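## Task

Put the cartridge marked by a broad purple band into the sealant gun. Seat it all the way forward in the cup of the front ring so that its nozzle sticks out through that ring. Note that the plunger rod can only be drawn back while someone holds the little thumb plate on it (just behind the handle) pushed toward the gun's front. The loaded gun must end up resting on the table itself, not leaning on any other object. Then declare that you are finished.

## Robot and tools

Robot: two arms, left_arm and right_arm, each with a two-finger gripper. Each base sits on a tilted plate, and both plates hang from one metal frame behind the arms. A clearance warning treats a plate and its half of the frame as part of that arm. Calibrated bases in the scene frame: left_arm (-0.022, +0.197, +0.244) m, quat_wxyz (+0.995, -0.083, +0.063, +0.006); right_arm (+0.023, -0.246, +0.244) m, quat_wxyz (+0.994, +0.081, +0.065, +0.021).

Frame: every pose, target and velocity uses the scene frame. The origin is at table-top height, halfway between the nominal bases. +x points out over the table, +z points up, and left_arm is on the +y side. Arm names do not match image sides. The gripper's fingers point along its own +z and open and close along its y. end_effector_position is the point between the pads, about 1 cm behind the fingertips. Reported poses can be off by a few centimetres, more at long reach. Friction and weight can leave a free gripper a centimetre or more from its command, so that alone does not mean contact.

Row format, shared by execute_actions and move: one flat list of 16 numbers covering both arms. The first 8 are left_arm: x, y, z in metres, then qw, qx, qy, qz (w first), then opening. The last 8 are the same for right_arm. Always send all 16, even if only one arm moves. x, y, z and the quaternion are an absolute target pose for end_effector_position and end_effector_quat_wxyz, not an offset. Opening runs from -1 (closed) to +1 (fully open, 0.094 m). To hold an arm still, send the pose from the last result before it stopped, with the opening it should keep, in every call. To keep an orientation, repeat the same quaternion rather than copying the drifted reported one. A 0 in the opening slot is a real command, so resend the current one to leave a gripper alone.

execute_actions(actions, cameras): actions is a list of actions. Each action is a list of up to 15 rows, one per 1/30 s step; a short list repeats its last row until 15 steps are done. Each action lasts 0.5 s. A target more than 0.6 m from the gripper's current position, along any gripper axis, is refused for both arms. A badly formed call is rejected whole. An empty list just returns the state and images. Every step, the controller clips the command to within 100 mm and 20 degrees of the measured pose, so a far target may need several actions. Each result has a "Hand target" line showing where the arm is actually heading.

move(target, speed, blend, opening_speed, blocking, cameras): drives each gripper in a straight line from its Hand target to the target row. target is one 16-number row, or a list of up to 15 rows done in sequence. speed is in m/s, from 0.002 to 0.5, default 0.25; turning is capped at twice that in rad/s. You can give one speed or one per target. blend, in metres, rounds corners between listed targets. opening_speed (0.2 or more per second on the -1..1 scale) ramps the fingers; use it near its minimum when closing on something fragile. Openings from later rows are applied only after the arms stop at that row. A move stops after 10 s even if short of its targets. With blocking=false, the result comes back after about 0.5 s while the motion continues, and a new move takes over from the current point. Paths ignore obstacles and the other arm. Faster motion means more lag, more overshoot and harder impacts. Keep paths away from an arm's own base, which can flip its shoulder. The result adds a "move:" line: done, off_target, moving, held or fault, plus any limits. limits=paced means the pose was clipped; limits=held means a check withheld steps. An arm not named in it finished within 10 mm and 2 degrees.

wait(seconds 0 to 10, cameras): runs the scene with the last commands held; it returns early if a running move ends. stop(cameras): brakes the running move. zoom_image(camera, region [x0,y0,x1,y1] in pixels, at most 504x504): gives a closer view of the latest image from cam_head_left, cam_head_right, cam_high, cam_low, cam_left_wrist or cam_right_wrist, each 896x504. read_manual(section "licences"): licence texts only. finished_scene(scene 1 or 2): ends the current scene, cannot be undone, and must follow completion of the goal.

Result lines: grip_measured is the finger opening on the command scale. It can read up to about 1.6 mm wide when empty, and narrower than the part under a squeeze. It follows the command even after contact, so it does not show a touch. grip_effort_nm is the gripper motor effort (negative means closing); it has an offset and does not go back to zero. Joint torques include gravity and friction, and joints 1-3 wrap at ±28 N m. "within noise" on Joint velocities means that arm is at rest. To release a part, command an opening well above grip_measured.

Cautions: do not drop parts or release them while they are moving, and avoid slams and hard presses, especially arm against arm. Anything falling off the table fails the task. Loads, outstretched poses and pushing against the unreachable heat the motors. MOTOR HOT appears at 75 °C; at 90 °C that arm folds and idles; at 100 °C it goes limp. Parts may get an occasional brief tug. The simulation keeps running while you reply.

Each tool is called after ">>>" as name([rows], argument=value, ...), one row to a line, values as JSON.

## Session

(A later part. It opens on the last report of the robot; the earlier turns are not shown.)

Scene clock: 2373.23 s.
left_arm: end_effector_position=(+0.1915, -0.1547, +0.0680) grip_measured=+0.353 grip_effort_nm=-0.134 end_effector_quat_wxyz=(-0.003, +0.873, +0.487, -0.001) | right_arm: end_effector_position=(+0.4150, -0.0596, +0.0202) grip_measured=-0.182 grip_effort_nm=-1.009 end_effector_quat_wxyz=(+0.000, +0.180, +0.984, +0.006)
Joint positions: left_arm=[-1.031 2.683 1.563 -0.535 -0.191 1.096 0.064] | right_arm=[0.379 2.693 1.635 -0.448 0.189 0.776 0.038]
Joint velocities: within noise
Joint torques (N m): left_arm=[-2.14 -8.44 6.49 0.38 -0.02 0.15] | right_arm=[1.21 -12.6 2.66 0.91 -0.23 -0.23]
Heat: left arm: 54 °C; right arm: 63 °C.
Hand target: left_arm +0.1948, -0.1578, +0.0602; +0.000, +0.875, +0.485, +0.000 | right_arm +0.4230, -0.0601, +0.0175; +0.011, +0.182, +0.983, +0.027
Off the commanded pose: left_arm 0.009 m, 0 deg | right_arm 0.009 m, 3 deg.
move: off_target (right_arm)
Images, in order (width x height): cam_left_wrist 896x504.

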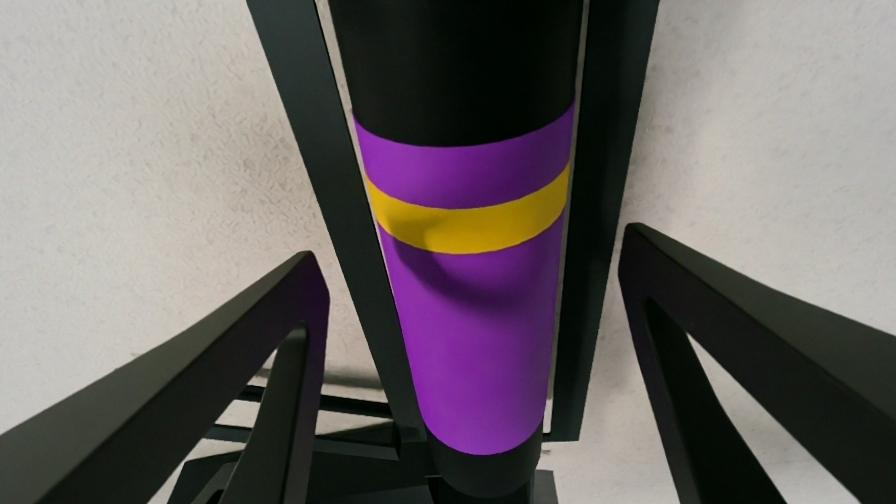

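>>> move(target=[0.192,-0.157,0.031,0.0,0.8746,0.4848,0.0,0.22,0.423,-0.060,0.017,0.0112,0.1821,0.9828,0.0285,-0.4], speed=0.05, cameras=["cam_left_wrist"])

Scene clock: 2376.23 s.
left_arm: end_effector_position=(+0.1881, -0.1534, +0.0396) grip_measured=+0.223 grip_effort_nm=-0.129 end_effector_quat_wxyz=(-0.005, +0.874, +0.486, -0.001) | right_arm: end_effector_position=(+0.4150, -0.0596, +0.0202) grip_measured=-0.182 grip_effort_nm=-1.009 end_effector_quat_wxyz=(+0.000, +0.180, +0.984, +0.006)
Joint positions: left_arm=[-1.023 2.759 1.577 -0.474 -0.192 1.105 0.057] | right_arm=[0.379 2.693 1.635 -0.448 0.189 0.776 0.038]
Joint velocities: within noise
Joint torques (N m): left_arm=[-2.11 -8.36 6.38 0.4 -0.04 0.17] | right_arm=[1.22 -12.56 2.61 0.9 -0.22 -0.22]
Heat: left arm: 53 °C; right arm: 63 °C.
Hand target: left_arm +0.1918, -0.1567, +0.0313; +0.000, +0.875, +0.485, +0.000 | right_arm +0.4229, -0.0601, +0.0175; +0.011, +0.182, +0.983, +0.027
Off the commanded pose: left_arm 0.010 m, 1 deg | right_arm 0.009 m, 3 deg.
move: off_target (right_arm)
Images, in order (width x height): cam_left_wrist 896x504.

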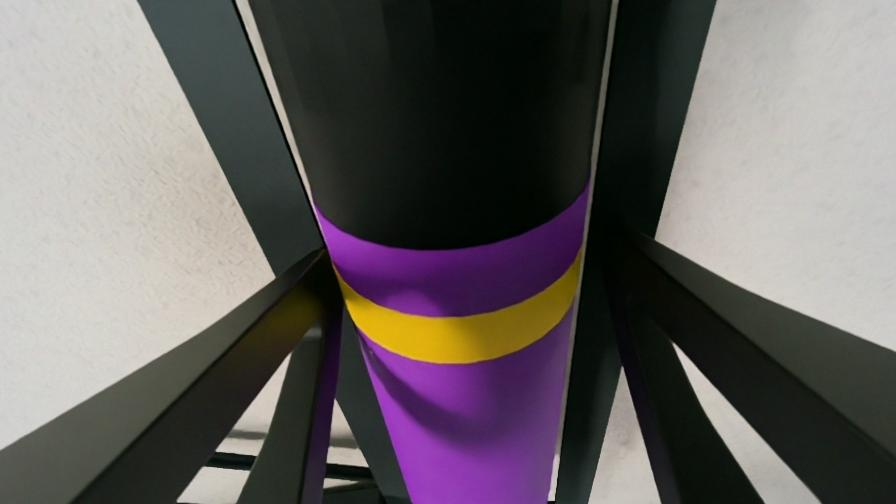

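>>> move(target=[0.197,-0.160,0.031,0.0,0.8746,0.4848,0.0,0.22,0.423,-0.060,0.017,0.0112,0.1821,0.9828,0.0285,-0.4], speed=0.05, cameras=[])

>>> move(target=[0.197,-0.160,0.031,0.0,0.8746,0.4848,0.0,-0.1,0.423,-0.060,0.017,0.0112,0.1821,0.9828,0.0285,-0.4], speed=0.05, opening_speed=0.3, cameras=["cam_left_wrist"])

Scene clock: 2381.30 s.
left_arm: end_effector_position=(+0.1942, -0.1595, +0.0392) grip_measured=+0.223 grip_effort_nm=-0.139 end_effector_quat_wxyz=(+0.002, +0.873, +0.487, -0.001) | right_arm: end_effector_position=(+0.4150, -0.0596, +0.0202) grip_measured=-0.182 grip_effort_nm=-1.004 end_effector_quat_wxyz=(+0.000, +0.180, +0.984, +0.006)
Joint positions: left_arm=[-1.018 2.771 1.607 -0.477 -0.192 1.111 0.057] | right_arm=[0.379 2.693 1.635 -0.448 0.189 0.775 0.038]
Joint velocities: within noise
Joint torques (N m): left_arm=[-1.94 -8.57 6.54 0.29 -0.03 0.16] | right_arm=[1.18 -12.59 2.62 0.91 -0.22 -0.23]
Heat: left arm: 51 °C; right arm: 63 °C.
Hand target: left_arm +0.1968, -0.1598, +0.0312; +0.000, +0.875, +0.485, +0.000 | right_arm +0.4229, -0.0601, +0.0175; +0.011, +0.182, +0.983, +0.027
Off the commanded pose: left_arm 0.009 m, 0 deg | right_arm 0.009 m, 3 deg.
move: off_target (right_arm)
No camera images: "cameras" was empty.

Scene clock: 2382.57 s.
left_arm: end_effector_position=(+0.1915, -0.1572, +0.0393) grip_measured=-0.014 grip_effort_nm=-1.009 end_effector_quat_wxyz=(-0.005, +0.874, +0.486, -0.005) | right_arm: end_effector_position=(+0.4150, -0.0596, +0.0202) grip_measured=-0.182 grip_effort_nm=-1.004 end_effector_quat_wxyz=(+0.000, +0.180, +0.984, +0.006)
Joint positions: left_arm=[-1.018 2.771 1.607 -0.491 -0.186 1.111 0.046] | right_arm=[0.379 2.693 1.635 -0.448 0.189 0.775 0.038]
Joint velocities: within noise
Joint torques (N m): left_arm=[-1.94 -8.47 6.65 0.38 -0.07 0.14] | right_arm=[1.25 -12.59 2.63 0.89 -0.24 -0.22]
Heat: left arm: 51 °C; right arm: 63 °C.
Hand target: left_arm +0.1968, -0.1598, +0.0313; +0.000, +0.875, +0.485, +0.000 | right_arm +0.4229, -0.0601, +0.0175; +0.011, +0.182, +0.983, +0.027
Off the commanded pose: left_arm 0.010 m, 1 deg | right_arm 0.009 m, 3 deg.
move: off_target (right_arm)
Images, in order (width x height): cam_left_wrist 896x504.

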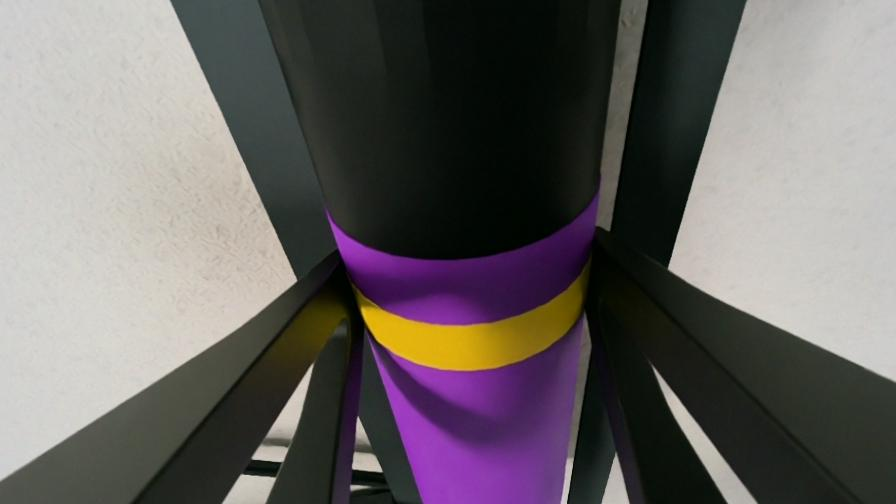

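>>> move(target=[0.191,-0.156,0.045,0.0,0.8746,0.4848,0.0,-0.1,0.423,-0.060,0.017,0.0112,0.1821,0.9828,0.0285,-0.4], speed=0.04, cameras=["cam_left_wrist"])

Scene clock: 2385.33 s.
left_arm: end_effector_position=(+0.1907, -0.1562, +0.0385) grip_measured=-0.015 grip_effort_nm=-1.028 end_effector_quat_wxyz=(-0.004, +0.874, +0.486, -0.005) | right_arm: end_effector_position=(+0.4150, -0.0596, +0.0202) grip_measured=-0.182 grip_effort_nm=-1.009 end_effector_quat_wxyz=(+0.000, +0.180, +0.984, +0.006)
Joint positions: left_arm=[-1.018 2.77 1.599 -0.483 -0.186 1.111 0.046] | right_arm=[0.379 2.693 1.635 -0.448 0.189 0.775 0.038]
Joint velocities: within noise
Joint torques (N m): left_arm=[-3.07 -12.23 2.51 0.29 -0.09 -0.02] | right_arm=[1.24 -12.57 2.59 0.89 -0.23 -0.22]
Heat: left arm: 50 °C; right arm: 63 °C.
Hand target: left_arm +0.1909, -0.1561, +0.0449; +0.000, +0.875, +0.485, +0.000 | right_arm +0.4229, -0.0601, +0.0175; +0.011, +0.182, +0.983, +0.027
Off the commanded pose: left_arm 0.007 m, 1 deg | right_arm 0.009 m, 3 deg.
move: off_target (right_arm)
Images, in order (width x height): cam_left_wrist 896x504.

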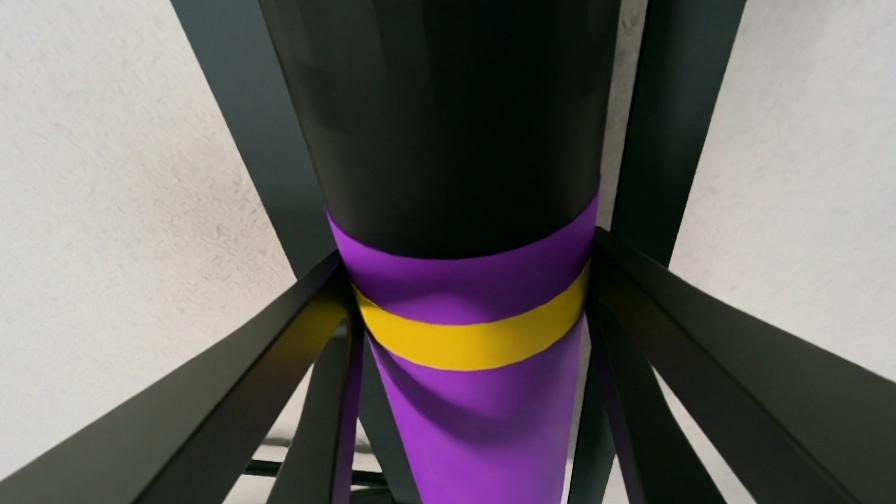

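>>> move(target=[0.187,-0.154,0.052,0.0,0.8746,0.4848,0.0,-0.1,0.423,-0.060,0.017,0.0112,0.1821,0.9828,0.0285,-0.4], speed=0.04, cameras=["cam_left_wrist"])

Scene clock: 2387.40 s.
left_arm: end_effector_position=(+0.1896, -0.1558, +0.0389) grip_measured=-0.015 grip_effort_nm=-1.028 end_effector_quat_wxyz=(+0.003, +0.873, +0.487, -0.004) | right_arm: end_effector_position=(+0.4150, -0.0596, +0.0202) grip_measured=-0.182 grip_effort_nm=-1.009 end_effector_quat_wxyz=(+0.000, +0.180, +0.984, +0.006)
Joint positions: left_arm=[-1.02 2.757 1.569 -0.451 -0.186 1.11 0.046] | right_arm=[0.379 2.693 1.635 -0.448 0.189 0.775 0.038]
Joint velocities: within noise
Joint torques (N m): left_arm=[-3.73 -13.38 2.52 0.02 -0.06 -0.1] | right_arm=[1.17 -12.64 2.66 0.91 -0.23 -0.21]
Heat: left arm: 51 °C; right arm: 63 °C.
Hand target: left_arm +0.1871, -0.1542, +0.0514; +0.000, +0.875, +0.485, +0.000 | right_arm +0.4229, -0.0601, +0.0175; +0.011, +0.182, +0.983, +0.027
Off the commanded pose: left_arm 0.014 m, 1 deg | right_arm 0.009 m, 3 deg.
move: off_target (left_arm, right_arm)
Images, in order (width x height): cam_left_wrist 896x504.

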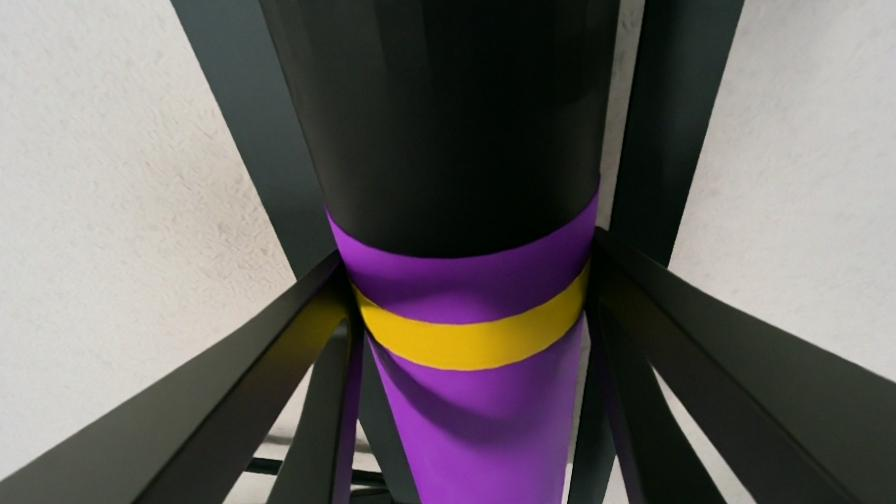

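>>> move(target=[0.181,-0.167,0.045,0.0,0.8746,0.4848,0.0,-0.1,0.423,-0.060,0.017,0.0112,0.1821,0.9828,0.0285,-0.4], speed=0.04, cameras=["cam_left_wrist"])

Scene clock: 2390.50 s.
left_arm: end_effector_position=(+0.1867, -0.1586, +0.0420) grip_measured=-0.016 grip_effort_nm=-1.033 end_effector_quat_wxyz=(+0.001, +0.872, +0.489, +0.002) | right_arm: end_effector_position=(+0.4150, -0.0596, +0.0202) grip_measured=-0.182 grip_effort_nm=-1.004 end_effector_quat_wxyz=(+0.000, +0.180, +0.984, +0.006)
Joint positions: left_arm=[-1.036 2.757 1.581 -0.471 -0.197 1.088 0.046] | right_arm=[0.379 2.693 1.635 -0.448 0.189 0.775 0.038]
Joint velocities: within noise
Joint torques (N m): left_arm=[-4.48 -9.85 6.87 0.06 0.06 -0.14] | right_arm=[1.24 -12.59 2.56 0.9 -0.2 -0.22]
Heat: left arm: 52 °C; right arm: 63 °C.
Hand target: left_arm +0.1809, -0.1668, +0.0450; +0.000, +0.875, +0.485, +0.000 | right_arm +0.4229, -0.0601, +0.0175; +0.011, +0.182, +0.983, +0.027
Off the commanded pose: left_arm 0.011 m, 1 deg | right_arm 0.009 m, 3 deg.
move: off_target (left_arm, right_arm)
Images, in order (width x height): cam_left_wrist 896x504.

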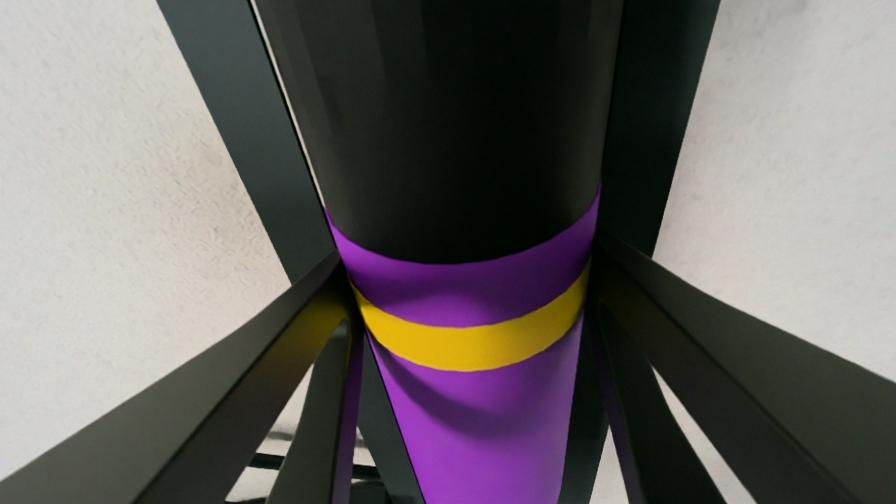

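>>> move(target=[0.178,-0.176,0.041,0.0,0.8746,0.4848,0.0,-0.1,0.423,-0.060,0.017,0.0112,0.1821,0.9828,0.0285,-0.4], speed=0.04, cameras=["cam_left_wrist"])

Scene clock: 2394.43 s.
left_arm: end_effector_position=(+0.1858, -0.1638, +0.0416) grip_measured=-0.016 grip_effort_nm=-1.033 end_effector_quat_wxyz=(-0.004, +0.872, +0.489, +0.004) | right_arm: end_effector_position=(+0.4150, -0.0596, +0.0202) grip_measured=-0.182 grip_effort_nm=-1.009 end_effector_quat_wxyz=(+0.000, +0.180, +0.984, +0.006)
Joint positions: left_arm=[-1.046 2.778 1.624 -0.506 -0.2 1.076 0.046] | right_arm=[0.379 2.693 1.635 -0.448 0.189 0.775 0.038]
Joint velocities: within noise
Joint torques (N m): left_arm=[-5.07 -9.31 7.27 0.18 0.07 -0.2] | right_arm=[1.2 -12.62 2.63 0.93 -0.22 -0.22]
Heat: left arm: 51 °C; right arm: 63 °C.
Hand target: left_arm +0.1778, -0.1755, +0.0412; +0.000, +0.875, +0.485, +0.000 | right_arm +0.4229, -0.0601, +0.0175; +0.011, +0.182, +0.983, +0.027
Off the commanded pose: left_arm 0.014 m, 1 deg | right_arm 0.009 m, 3 deg.
move: off_target (left_arm, right_arm)
Images, in order (width x height): cam_left_wrist 896x504.

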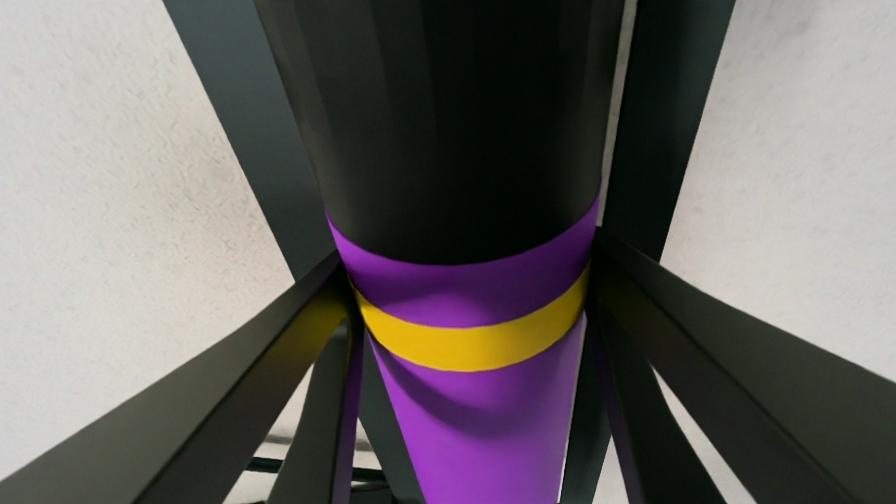

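>>> move(target=[0.1735,-0.182,0.041,0.0,0.8746,0.4848,0.0,-0.1,0.423,-0.060,0.017,0.0112,0.1821,0.9828,0.0285,-0.4], speed=0.04, cameras=["cam_left_wrist","cam_right_wrist","cam_high"])

>>> zoom_image(camera="cam_high", region=[380, 220, 560, 350])

Scene clock: 2398.43 s.
left_arm: end_effector_position=(+0.1852, -0.1639, +0.0415) grip_measured=-0.016 grip_effort_nm=-1.033 end_effector_quat_wxyz=(-0.011, +0.871, +0.490, +0.011) | right_arm: end_effector_position=(+0.4150, -0.0596, +0.0202) grip_measured=-0.182 grip_effort_nm=-1.004 end_effector_quat_wxyz=(+0.000, +0.180, +0.984, +0.006)
Joint positions: left_arm=[-1.054 2.788 1.644 -0.529 -0.215 1.062 0.046] | right_arm=[0.379 2.693 1.635 -0.448 0.189 0.775 0.038]
Joint velocities: within noise
Joint torques (N m): left_arm=[-5.61 -9.09 7.54 0.24 0.21 -0.19] | right_arm=[1.21 -12.67 2.69 0.91 -0.21 -0.21]
Heat: left arm: 51 °C; right arm: 63 °C.
Hand target: left_arm +0.1732, -0.1811, +0.0414; +0.000, +0.875, +0.485, +0.000 | right_arm +0.4229, -0.0601, +0.0175; +0.011, +0.182, +0.983, +0.027
Off the commanded pose: left_arm 0.022 m, 2 deg | right_arm 0.009 m, 3 deg.
move: off_target (left_arm, right_arm)
Images, in order (width x height): cam_high 896x504, cam_left_wrist 896x504, cam_right_wrist 896x504.

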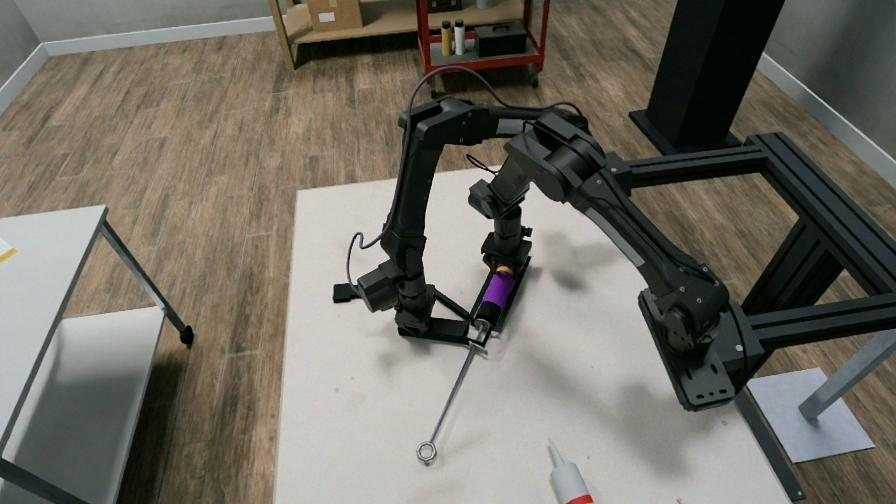

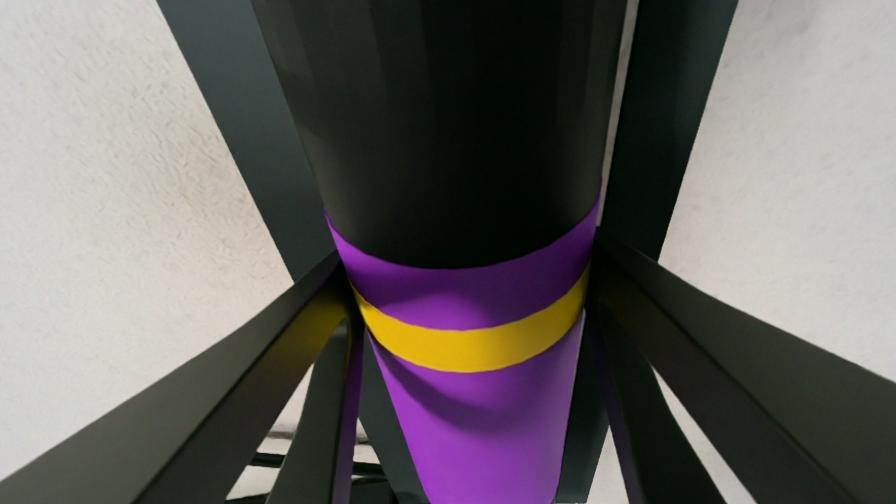

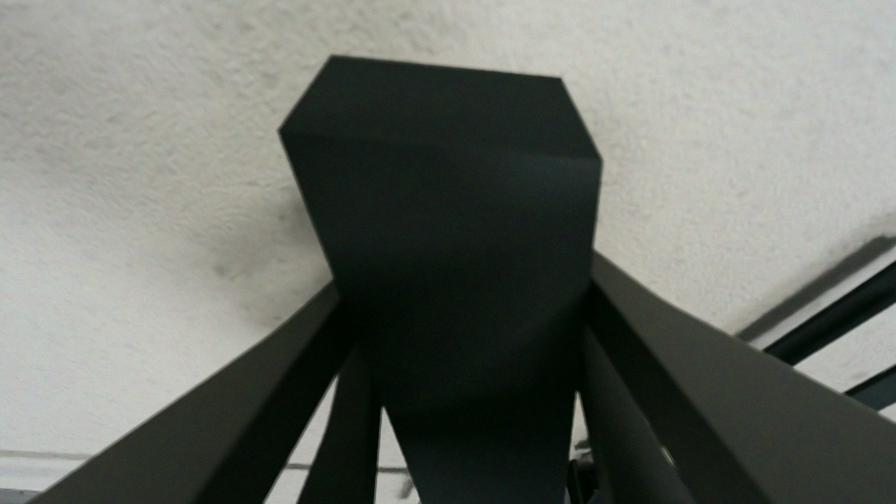

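Scaled by 2.800 from the camera's 896x504 image, which has a finer 1280x720 frame.

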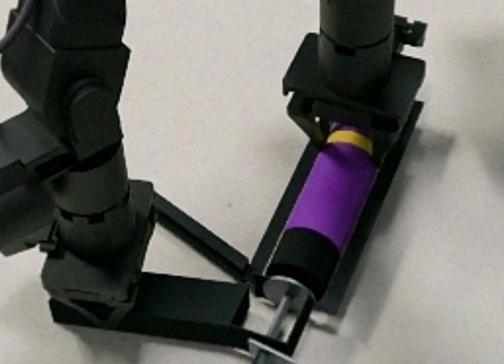

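>>> move([
  [0.184,-0.167,0.038,0.0,0.8746,0.4848,0.0,-0.1,0.423,-0.060,0.017,0,0.1822,0.9833,0,-0.4],
  [0.184,-0.167,0.038,0.0,0.8746,0.4848,0.0,-0.1,0.423,-0.060,0.017,0,0.1822,0.9833,0,0.2],
  [0.184,-0.167,0.038,0.0,0.8746,0.4848,0.0,-0.1,0.423,-0.060,0.11,0,0.1822,0.9833,0,0.2],
  [0.184,-0.167,0.038,0.0,0.8746,0.4848,0.0,-0.1,0.37,-0.20,0.13,-0.2567,0.123,0.954,0.0331,0],
  [0.184,-0.167,0.038,0.0,0.8746,0.4848,0.0,-0.1,0.35,-0.24,0.12,-0.2567,0.123,0.954,0.0331,0],
], speed=0.1, opening_speed=1, cameras=["cam_left_wrist","cam_right_wrist"])

>>> zoom_image(camera="cam_right_wrist", region=[430, 170, 600, 275])

Scene clock: 2410.80 s.
left_arm: end_effector_position=(+0.1850, -0.1643, +0.0403) grip_measured=-0.016 grip_effort_nm=-1.033 end_effector_quat_wxyz=(-0.008, +0.872, +0.489, +0.010) | right_arm: end_effector_position=(+0.3393, -0.2366, +0.1115) grip_measured=+0.003 grip_effort_nm=-0.125 end_effector_quat_wxyz=(-0.282, +0.125, +0.951, +0.033)
Joint positions: left_arm=[-1.052 2.788 1.638 -0.517 -0.211 1.067 0.046] | right_arm=[-0.063 2.47 1.62 -1.142 0.015 0.278 0.047]
Joint velocities: within noise
Joint torques (N m): left_arm=[-2.33 -10.65 3.6 0.44 0.17 0.19] | right_arm=[1.95 -14.82 3.47 -0.76 0.04 -0.04]
Heat: left arm: 52 °C; right arm: 64 °C.
Hand target: left_arm +0.1841, -0.1670, +0.0381; +0.000, +0.875, +0.485, +0.000 | right_arm +0.3498, -0.2400, +0.1201; -0.258, +0.124, +0.958, +0.033
Off the commanded pose: left_arm 0.004 m, 2 deg | right_arm 0.014 m, 3 deg.
move: off_target (right_arm)
Images, in order (width x height): cam_left_wrist 896x504, cam_right_wrist 896x504.

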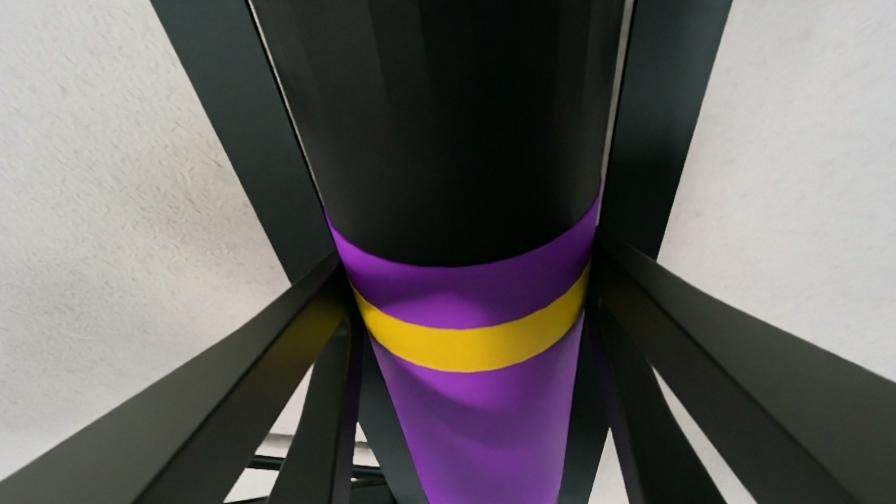

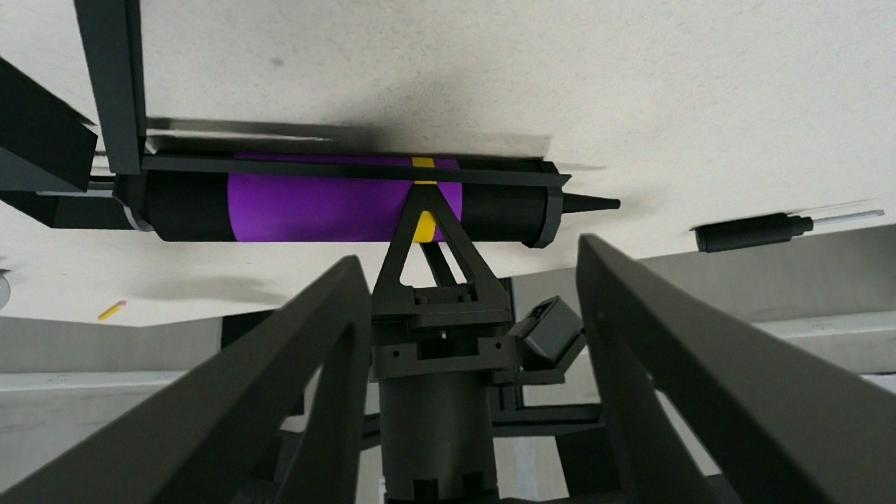

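Scaled by 2.965 from the camera's 896x504 image, which has a finer 1280x720 frame.

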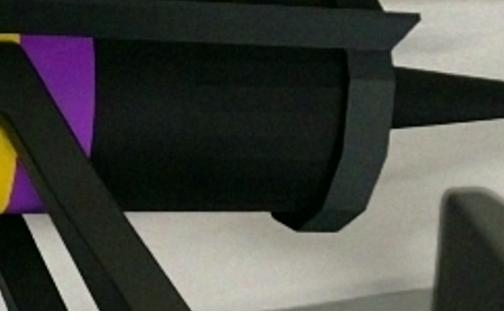

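>>> zoom_image(camera="cam_right_wrist", region=[70, 130, 250, 260])

>>> zoom_image(camera="cam_right_wrist", region=[440, 130, 640, 275])

Scaled by 2.800 from the camera's 896x504 image, which has a finer 1280x720 frame.

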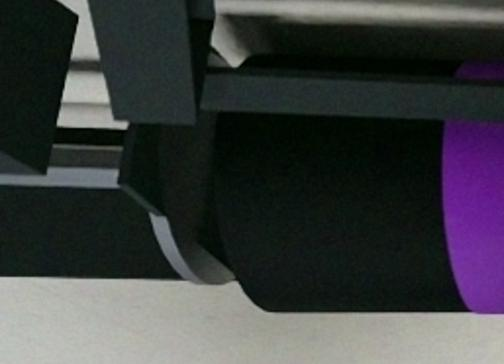

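Scaled by 2.520 from the camera's 896x504 image, which has a finer 1280x720 frame.

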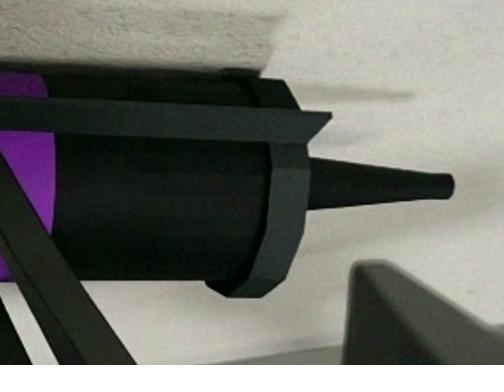

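>>> move(target=[0.1845,-0.165,0.047,0.0,0.8746,0.4848,0.0,-0.1,0.35,-0.24,0.12,-0.2567,0.123,0.954,0.0331,0], speed=0.05, cameras=["cam_right_wrist","cam_left_wrist"])

>>> zoom_image(camera="cam_right_wrist", region=[440, 130, 640, 275])

Scene clock: 2423.23 s.
left_arm: end_effector_position=(+0.1843, -0.1634, +0.0396) grip_measured=-0.016 grip_effort_nm=-1.028 end_effector_quat_wxyz=(-0.006, +0.872, +0.489, +0.010) | right_arm: end_effector_position=(+0.3397, -0.2366, +0.1113) grip_measured=+0.003 grip_effort_nm=-0.120 end_effector_quat_wxyz=(-0.281, +0.124, +0.951, +0.034)
Joint positions: left_arm=[-1.052 2.786 1.627 -0.506 -0.211 1.068 0.046] | right_arm=[-0.063 2.47 1.62 -1.14 0.015 0.277 0.047]
Joint velocities: within noise
Joint torques (N m): left_arm=[-2.39 -12.67 2.76 0.23 0.15 0.2] | right_arm=[1.99 -14.76 3.34 -0.77 0.02 -0.04]
Heat: left arm: 52 °C; right arm: 65 °C.
Hand target: left_arm +0.1844, -0.1649, +0.0468; +0.000, +0.875, +0.485, +0.000 | right_arm +0.3498, -0.2400, +0.1200; -0.258, +0.124, +0.958, +0.033
Off the commanded pose: left_arm 0.008 m, 1 deg | right_arm 0.014 m, 3 deg.
move: off_target (right_arm)
Images, in order (width x height): cam_left_wrist 896x504, cam_right_wrist 896x504.

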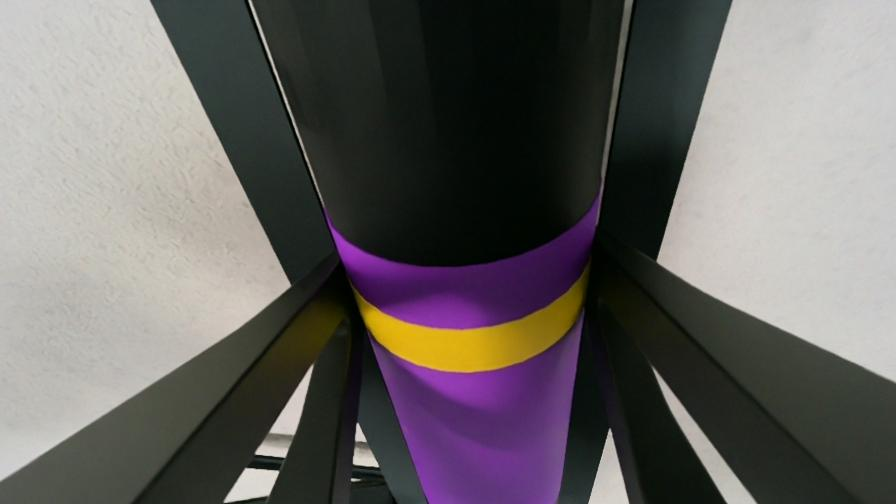

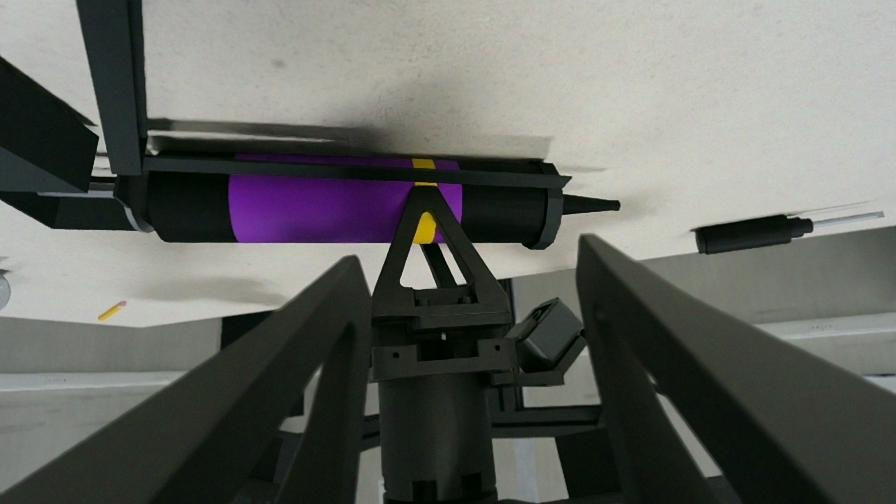

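Scaled by 2.520 from the camera's 896x504 image, which has a finer 1280x720 frame.

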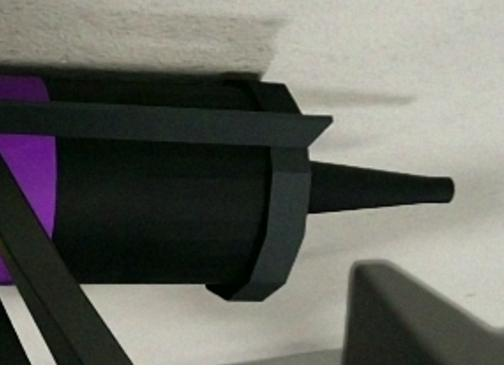

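>>> move(target=[0.190,-0.155,0.048,0.0,0.8746,0.4848,0.0,-0.1,0.35,-0.24,0.12,-0.2567,0.123,0.954,0.0331,0], speed=0.05, cameras=["cam_right_wrist","cam_left_wrist"])

>>> zoom_image(camera="cam_right_wrist", region=[440, 130, 640, 275])

Scene clock: 2427.30 s.
left_arm: end_effector_position=(+0.1848, -0.1624, +0.0397) grip_measured=-0.016 grip_effort_nm=-1.023 end_effector_quat_wxyz=(+0.004, +0.872, +0.489, -0.002) | right_arm: end_effector_position=(+0.3398, -0.2366, +0.1112) grip_measured=+0.003 grip_effort_nm=-0.120 end_effector_quat_wxyz=(-0.281, +0.124, +0.951, +0.034)
Joint positions: left_arm=[-1.04 2.767 1.588 -0.462 -0.189 1.085 0.046] | right_arm=[-0.063 2.47 1.62 -1.139 0.015 0.277 0.047]
Joint velocities: within noise
Joint torques (N m): left_arm=[-1.39 -12.86 2.5 0.13 -0.05 0.29] | right_arm=[1.94 -14.82 3.45 -0.78 0.05 -0.04]
Heat: left arm: 53 °C; right arm: 65 °C.
Hand target: left_arm +0.1900, -0.1552, +0.0477; +0.000, +0.875, +0.485, +0.000 | right_arm +0.3498, -0.2400, +0.1200; -0.258, +0.124, +0.958, +0.033
Off the commanded pose: left_arm 0.012 m, 1 deg | right_arm 0.014 m, 3 deg.
move: off_target (left_arm, right_arm)
Images, in order (width x height): cam_left_wrist 896x504, cam_right_wrist 896x504.

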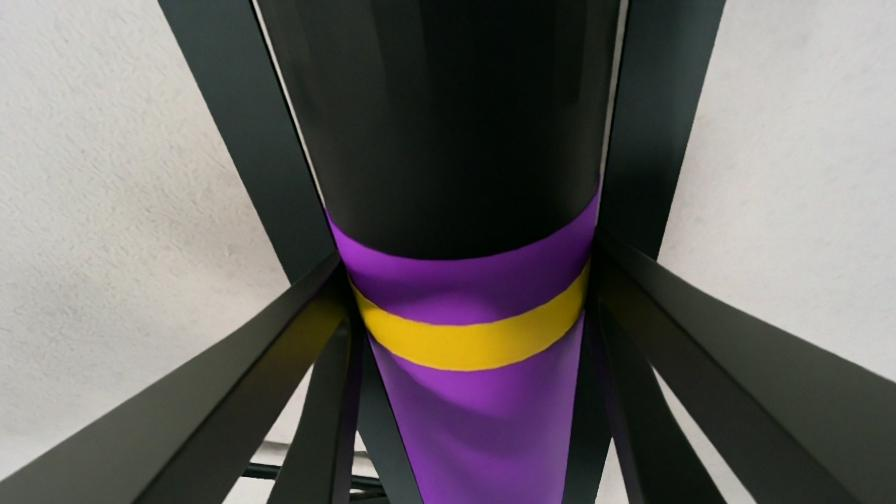

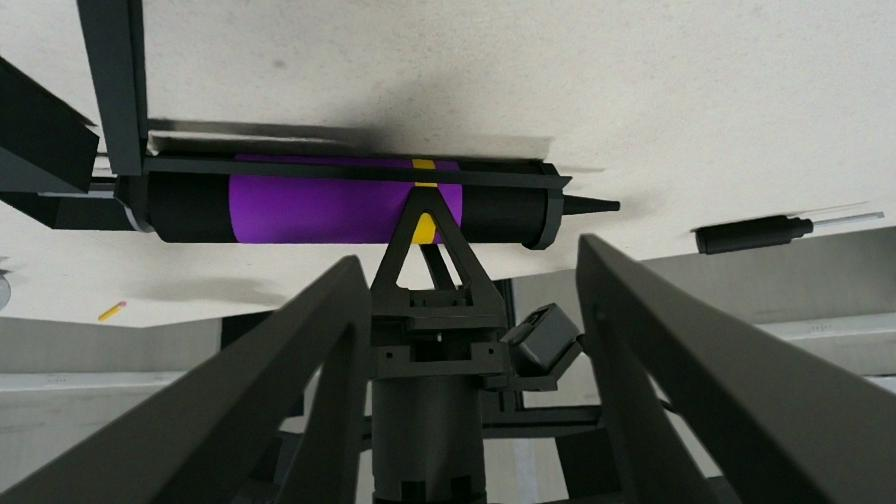

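Scaled by 2.520 from the camera's 896x504 image, which has a finer 1280x720 frame.

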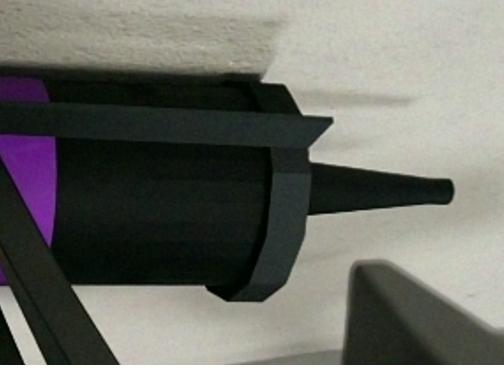

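>>> move(target=[0.193,-0.150,0.048,0.0,0.8746,0.4848,0.0,-0.1,0.36,-0.24,0.13,-0.2567,0.123,0.954,0.0331,0], speed=0.05, cameras=["cam_right_wrist","cam_left_wrist"])

>>> zoom_image(camera="cam_right_wrist", region=[440, 130, 640, 275])

Scene clock: 2431.80 s.
left_arm: end_effector_position=(+0.1880, -0.1565, +0.0388) grip_measured=-0.016 grip_effort_nm=-1.028 end_effector_quat_wxyz=(+0.004, +0.873, +0.488, -0.004) | right_arm: end_effector_position=(+0.3497, -0.2377, +0.1165) grip_measured=+0.003 grip_effort_nm=-0.120 end_effector_quat_wxyz=(-0.273, +0.125, +0.953, +0.035)
Joint positions: left_arm=[-1.025 2.758 1.568 -0.45 -0.187 1.103 0.046] | right_arm=[-0.063 2.47 1.659 -1.163 0.015 0.277 0.047]
Joint velocities: within noise
Joint torques (N m): left_arm=[-1.66 -13.04 2.67 0.12 -0.09 0.21] | right_arm=[2.44 -14.49 5.48 -1.09 0 -0.02]
Heat: left arm: 55 °C; right arm: 65 °C.
Hand target: left_arm +0.1929, -0.1501, +0.0476; +0.000, +0.875, +0.485, +0.000 | right_arm +0.3596, -0.2400, +0.1298; -0.258, +0.124, +0.958, +0.033
Off the commanded pose: left_arm 0.012 m, 1 deg | right_arm 0.017 m, 2 deg.
move: off_target (left_arm, right_arm)
Images, in order (width x height): cam_left_wrist 896x504, cam_right_wrist 896x504.

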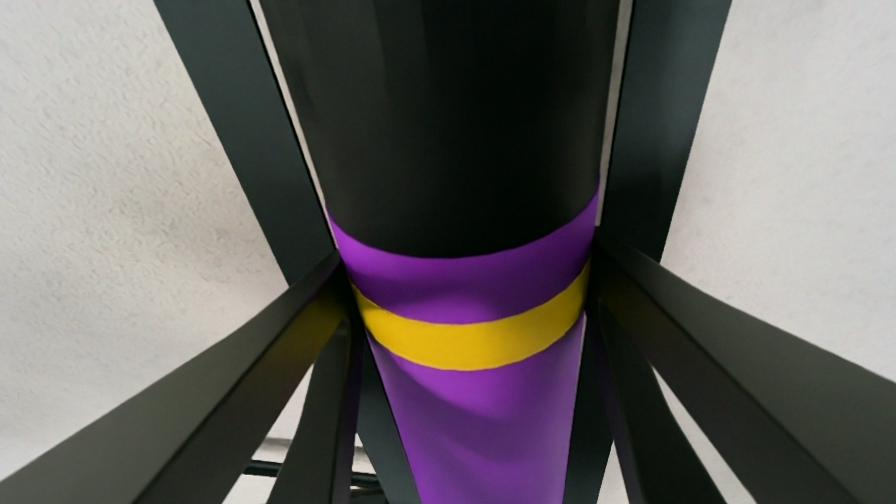

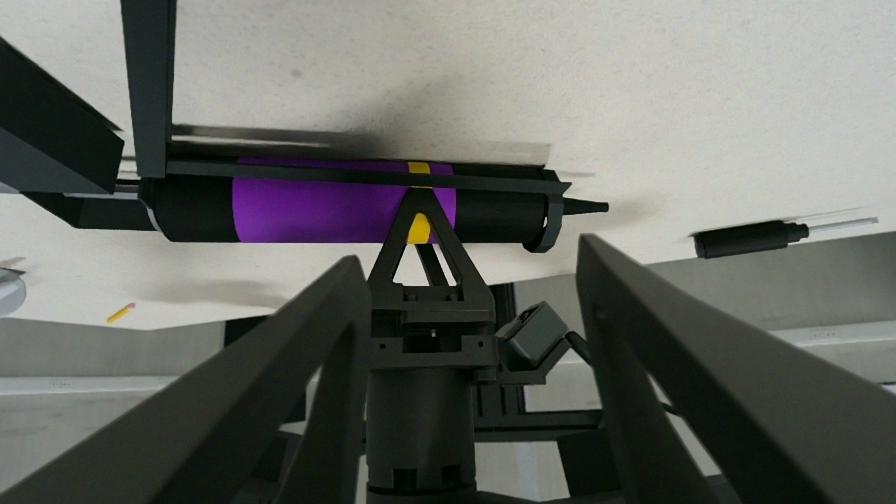

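Scaled by 2.520 from the camera's 896x504 image, which has a finer 1280x720 frame.

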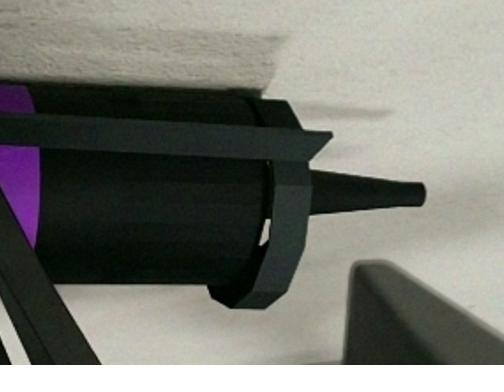

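>>> move(target=[0.191,-0.153,0.060,0.0,0.8746,0.4848,0.0,-0.1,0.36,-0.24,0.13,-0.2567,0.123,0.954,0.0331,0], speed=0.05, cameras=["cam_right_wrist","cam_left_wrist"])

>>> zoom_image(camera="cam_right_wrist", region=[440, 130, 640, 275])

Scene clock: 2435.97 s.
left_arm: end_effector_position=(+0.1876, -0.1556, +0.0393) grip_measured=-0.016 grip_effort_nm=-1.033 end_effector_quat_wxyz=(+0.003, +0.873, +0.488, -0.004) | right_arm: end_effector_position=(+0.3494, -0.2377, +0.1167) grip_measured=+0.003 grip_effort_nm=-0.120 end_effector_quat_wxyz=(-0.274, +0.125, +0.953, +0.035)
Joint positions: left_arm=[-1.025 2.754 1.563 -0.45 -0.187 1.103 0.046] | right_arm=[-0.063 2.47 1.659 -1.164 0.015 0.277 0.047]
Joint velocities: within noise
Joint torques (N m): left_arm=[-2.95 -14.82 3.07 -0.16 -0.06 0.06] | right_arm=[2.4 -14.48 5.42 -1.09 0.01 0]
Heat: left arm: 54 °C; right arm: 65 °C.
Hand target: left_arm +0.1909, -0.1532, +0.0588; +0.000, +0.875, +0.485, +0.000 | right_arm +0.3596, -0.2400, +0.1299; -0.258, +0.124, +0.958, +0.033
Off the commanded pose: left_arm 0.021 m, 1 deg | right_arm 0.017 m, 2 deg.
move: off_target (left_arm, right_arm)
Images, in order (width x height): cam_left_wrist 896x504, cam_right_wrist 896x504.

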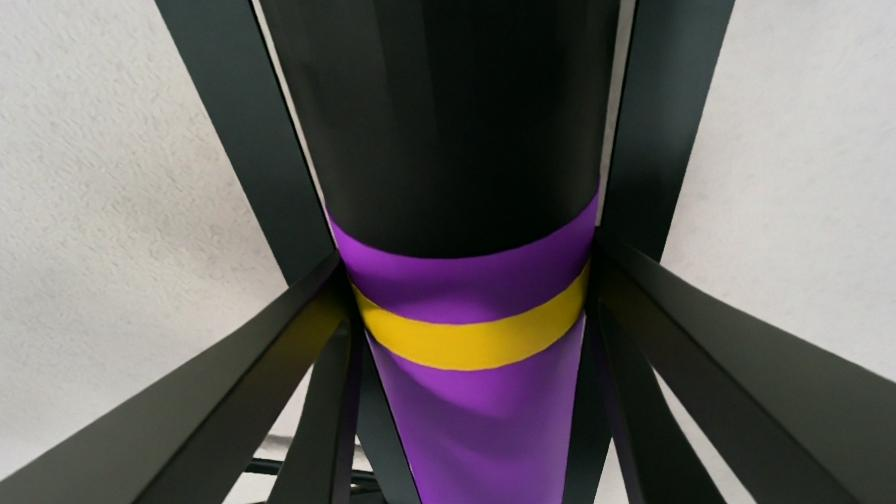

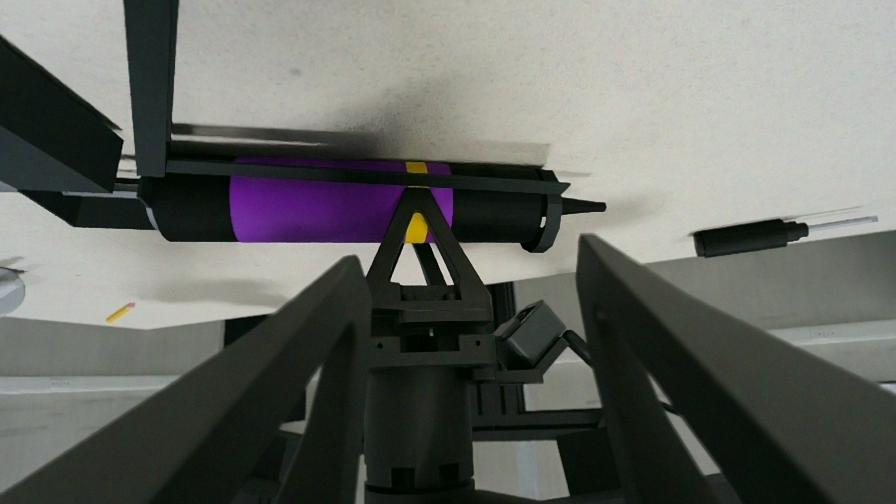

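Scaled by 2.520 from the camera's 896x504 image, which has a finer 1280x720 frame.

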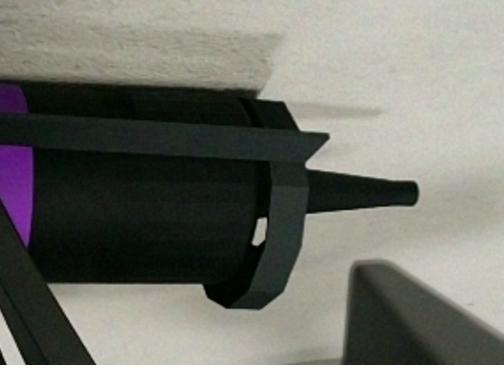

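>>> move([
  [0.189,-0.156,0.040,0.0,0.8746,0.4848,0.0,-0.1,0.38,-0.17,0.15,-0.1,0.16,0.975,0.02,0.25],
  [0.189,-0.156,0.040,0.0,0.8746,0.4848,0.0,-0.1,0.421,-0.058,0.10,0,0.1822,0.9833,0,0.25],
], speed=0.12, cameras=["cam_right_wrist"])

Scene clock: 2450.53 s.
left_arm: end_effector_position=(+0.1876, -0.1556, +0.0393) grip_measured=-0.016 grip_effort_nm=-1.023 end_effector_quat_wxyz=(+0.003, +0.873, +0.488, -0.004) | right_arm: end_effector_position=(+0.4148, -0.0632, +0.1018) grip_measured=+0.247 grip_effort_nm=0.168 end_effector_quat_wxyz=(-0.012, +0.182, +0.983, +0.001)
Joint positions: left_arm=[-1.025 2.754 1.563 -0.449 -0.187 1.103 0.046] | right_arm=[0.408 2.482 1.602 -0.658 0.186 0.815 0.059]
Joint velocities: within noise
Joint torques (N m): left_arm=[-2.69 -10.1 5.45 0.12 -0.06 0.05] | right_arm=[3.56 -10.65 6.79 0.33 0.14 0.02]
Heat: left arm: 56 °C; right arm: 66 °C.
Hand target: left_arm +0.1890, -0.1560, +0.0400; +0.000, +0.875, +0.485, +0.000 | right_arm +0.4208, -0.0580, +0.1002; +0.000, +0.182, +0.983, +0.000
Off the commanded pose: left_arm 0.002 m, 1 deg | right_arm 0.008 m, 1 deg.
move: done
Images, in order (width x height): cam_right_wrist 896x504.

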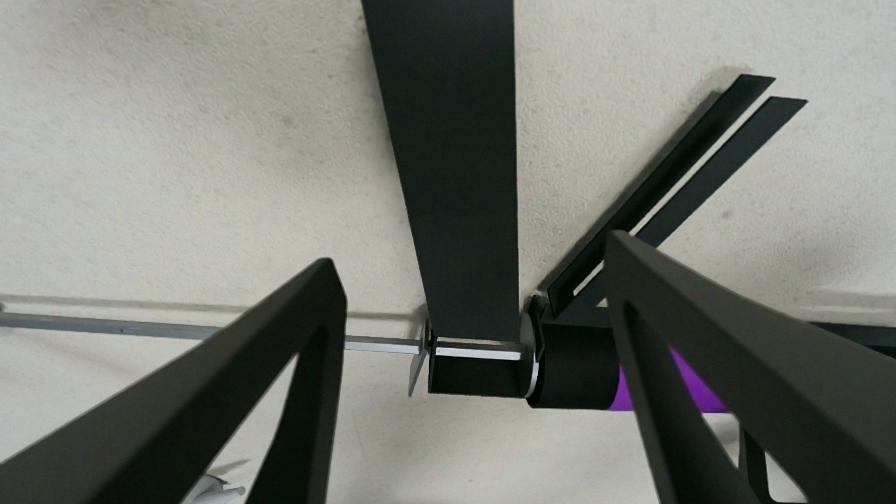

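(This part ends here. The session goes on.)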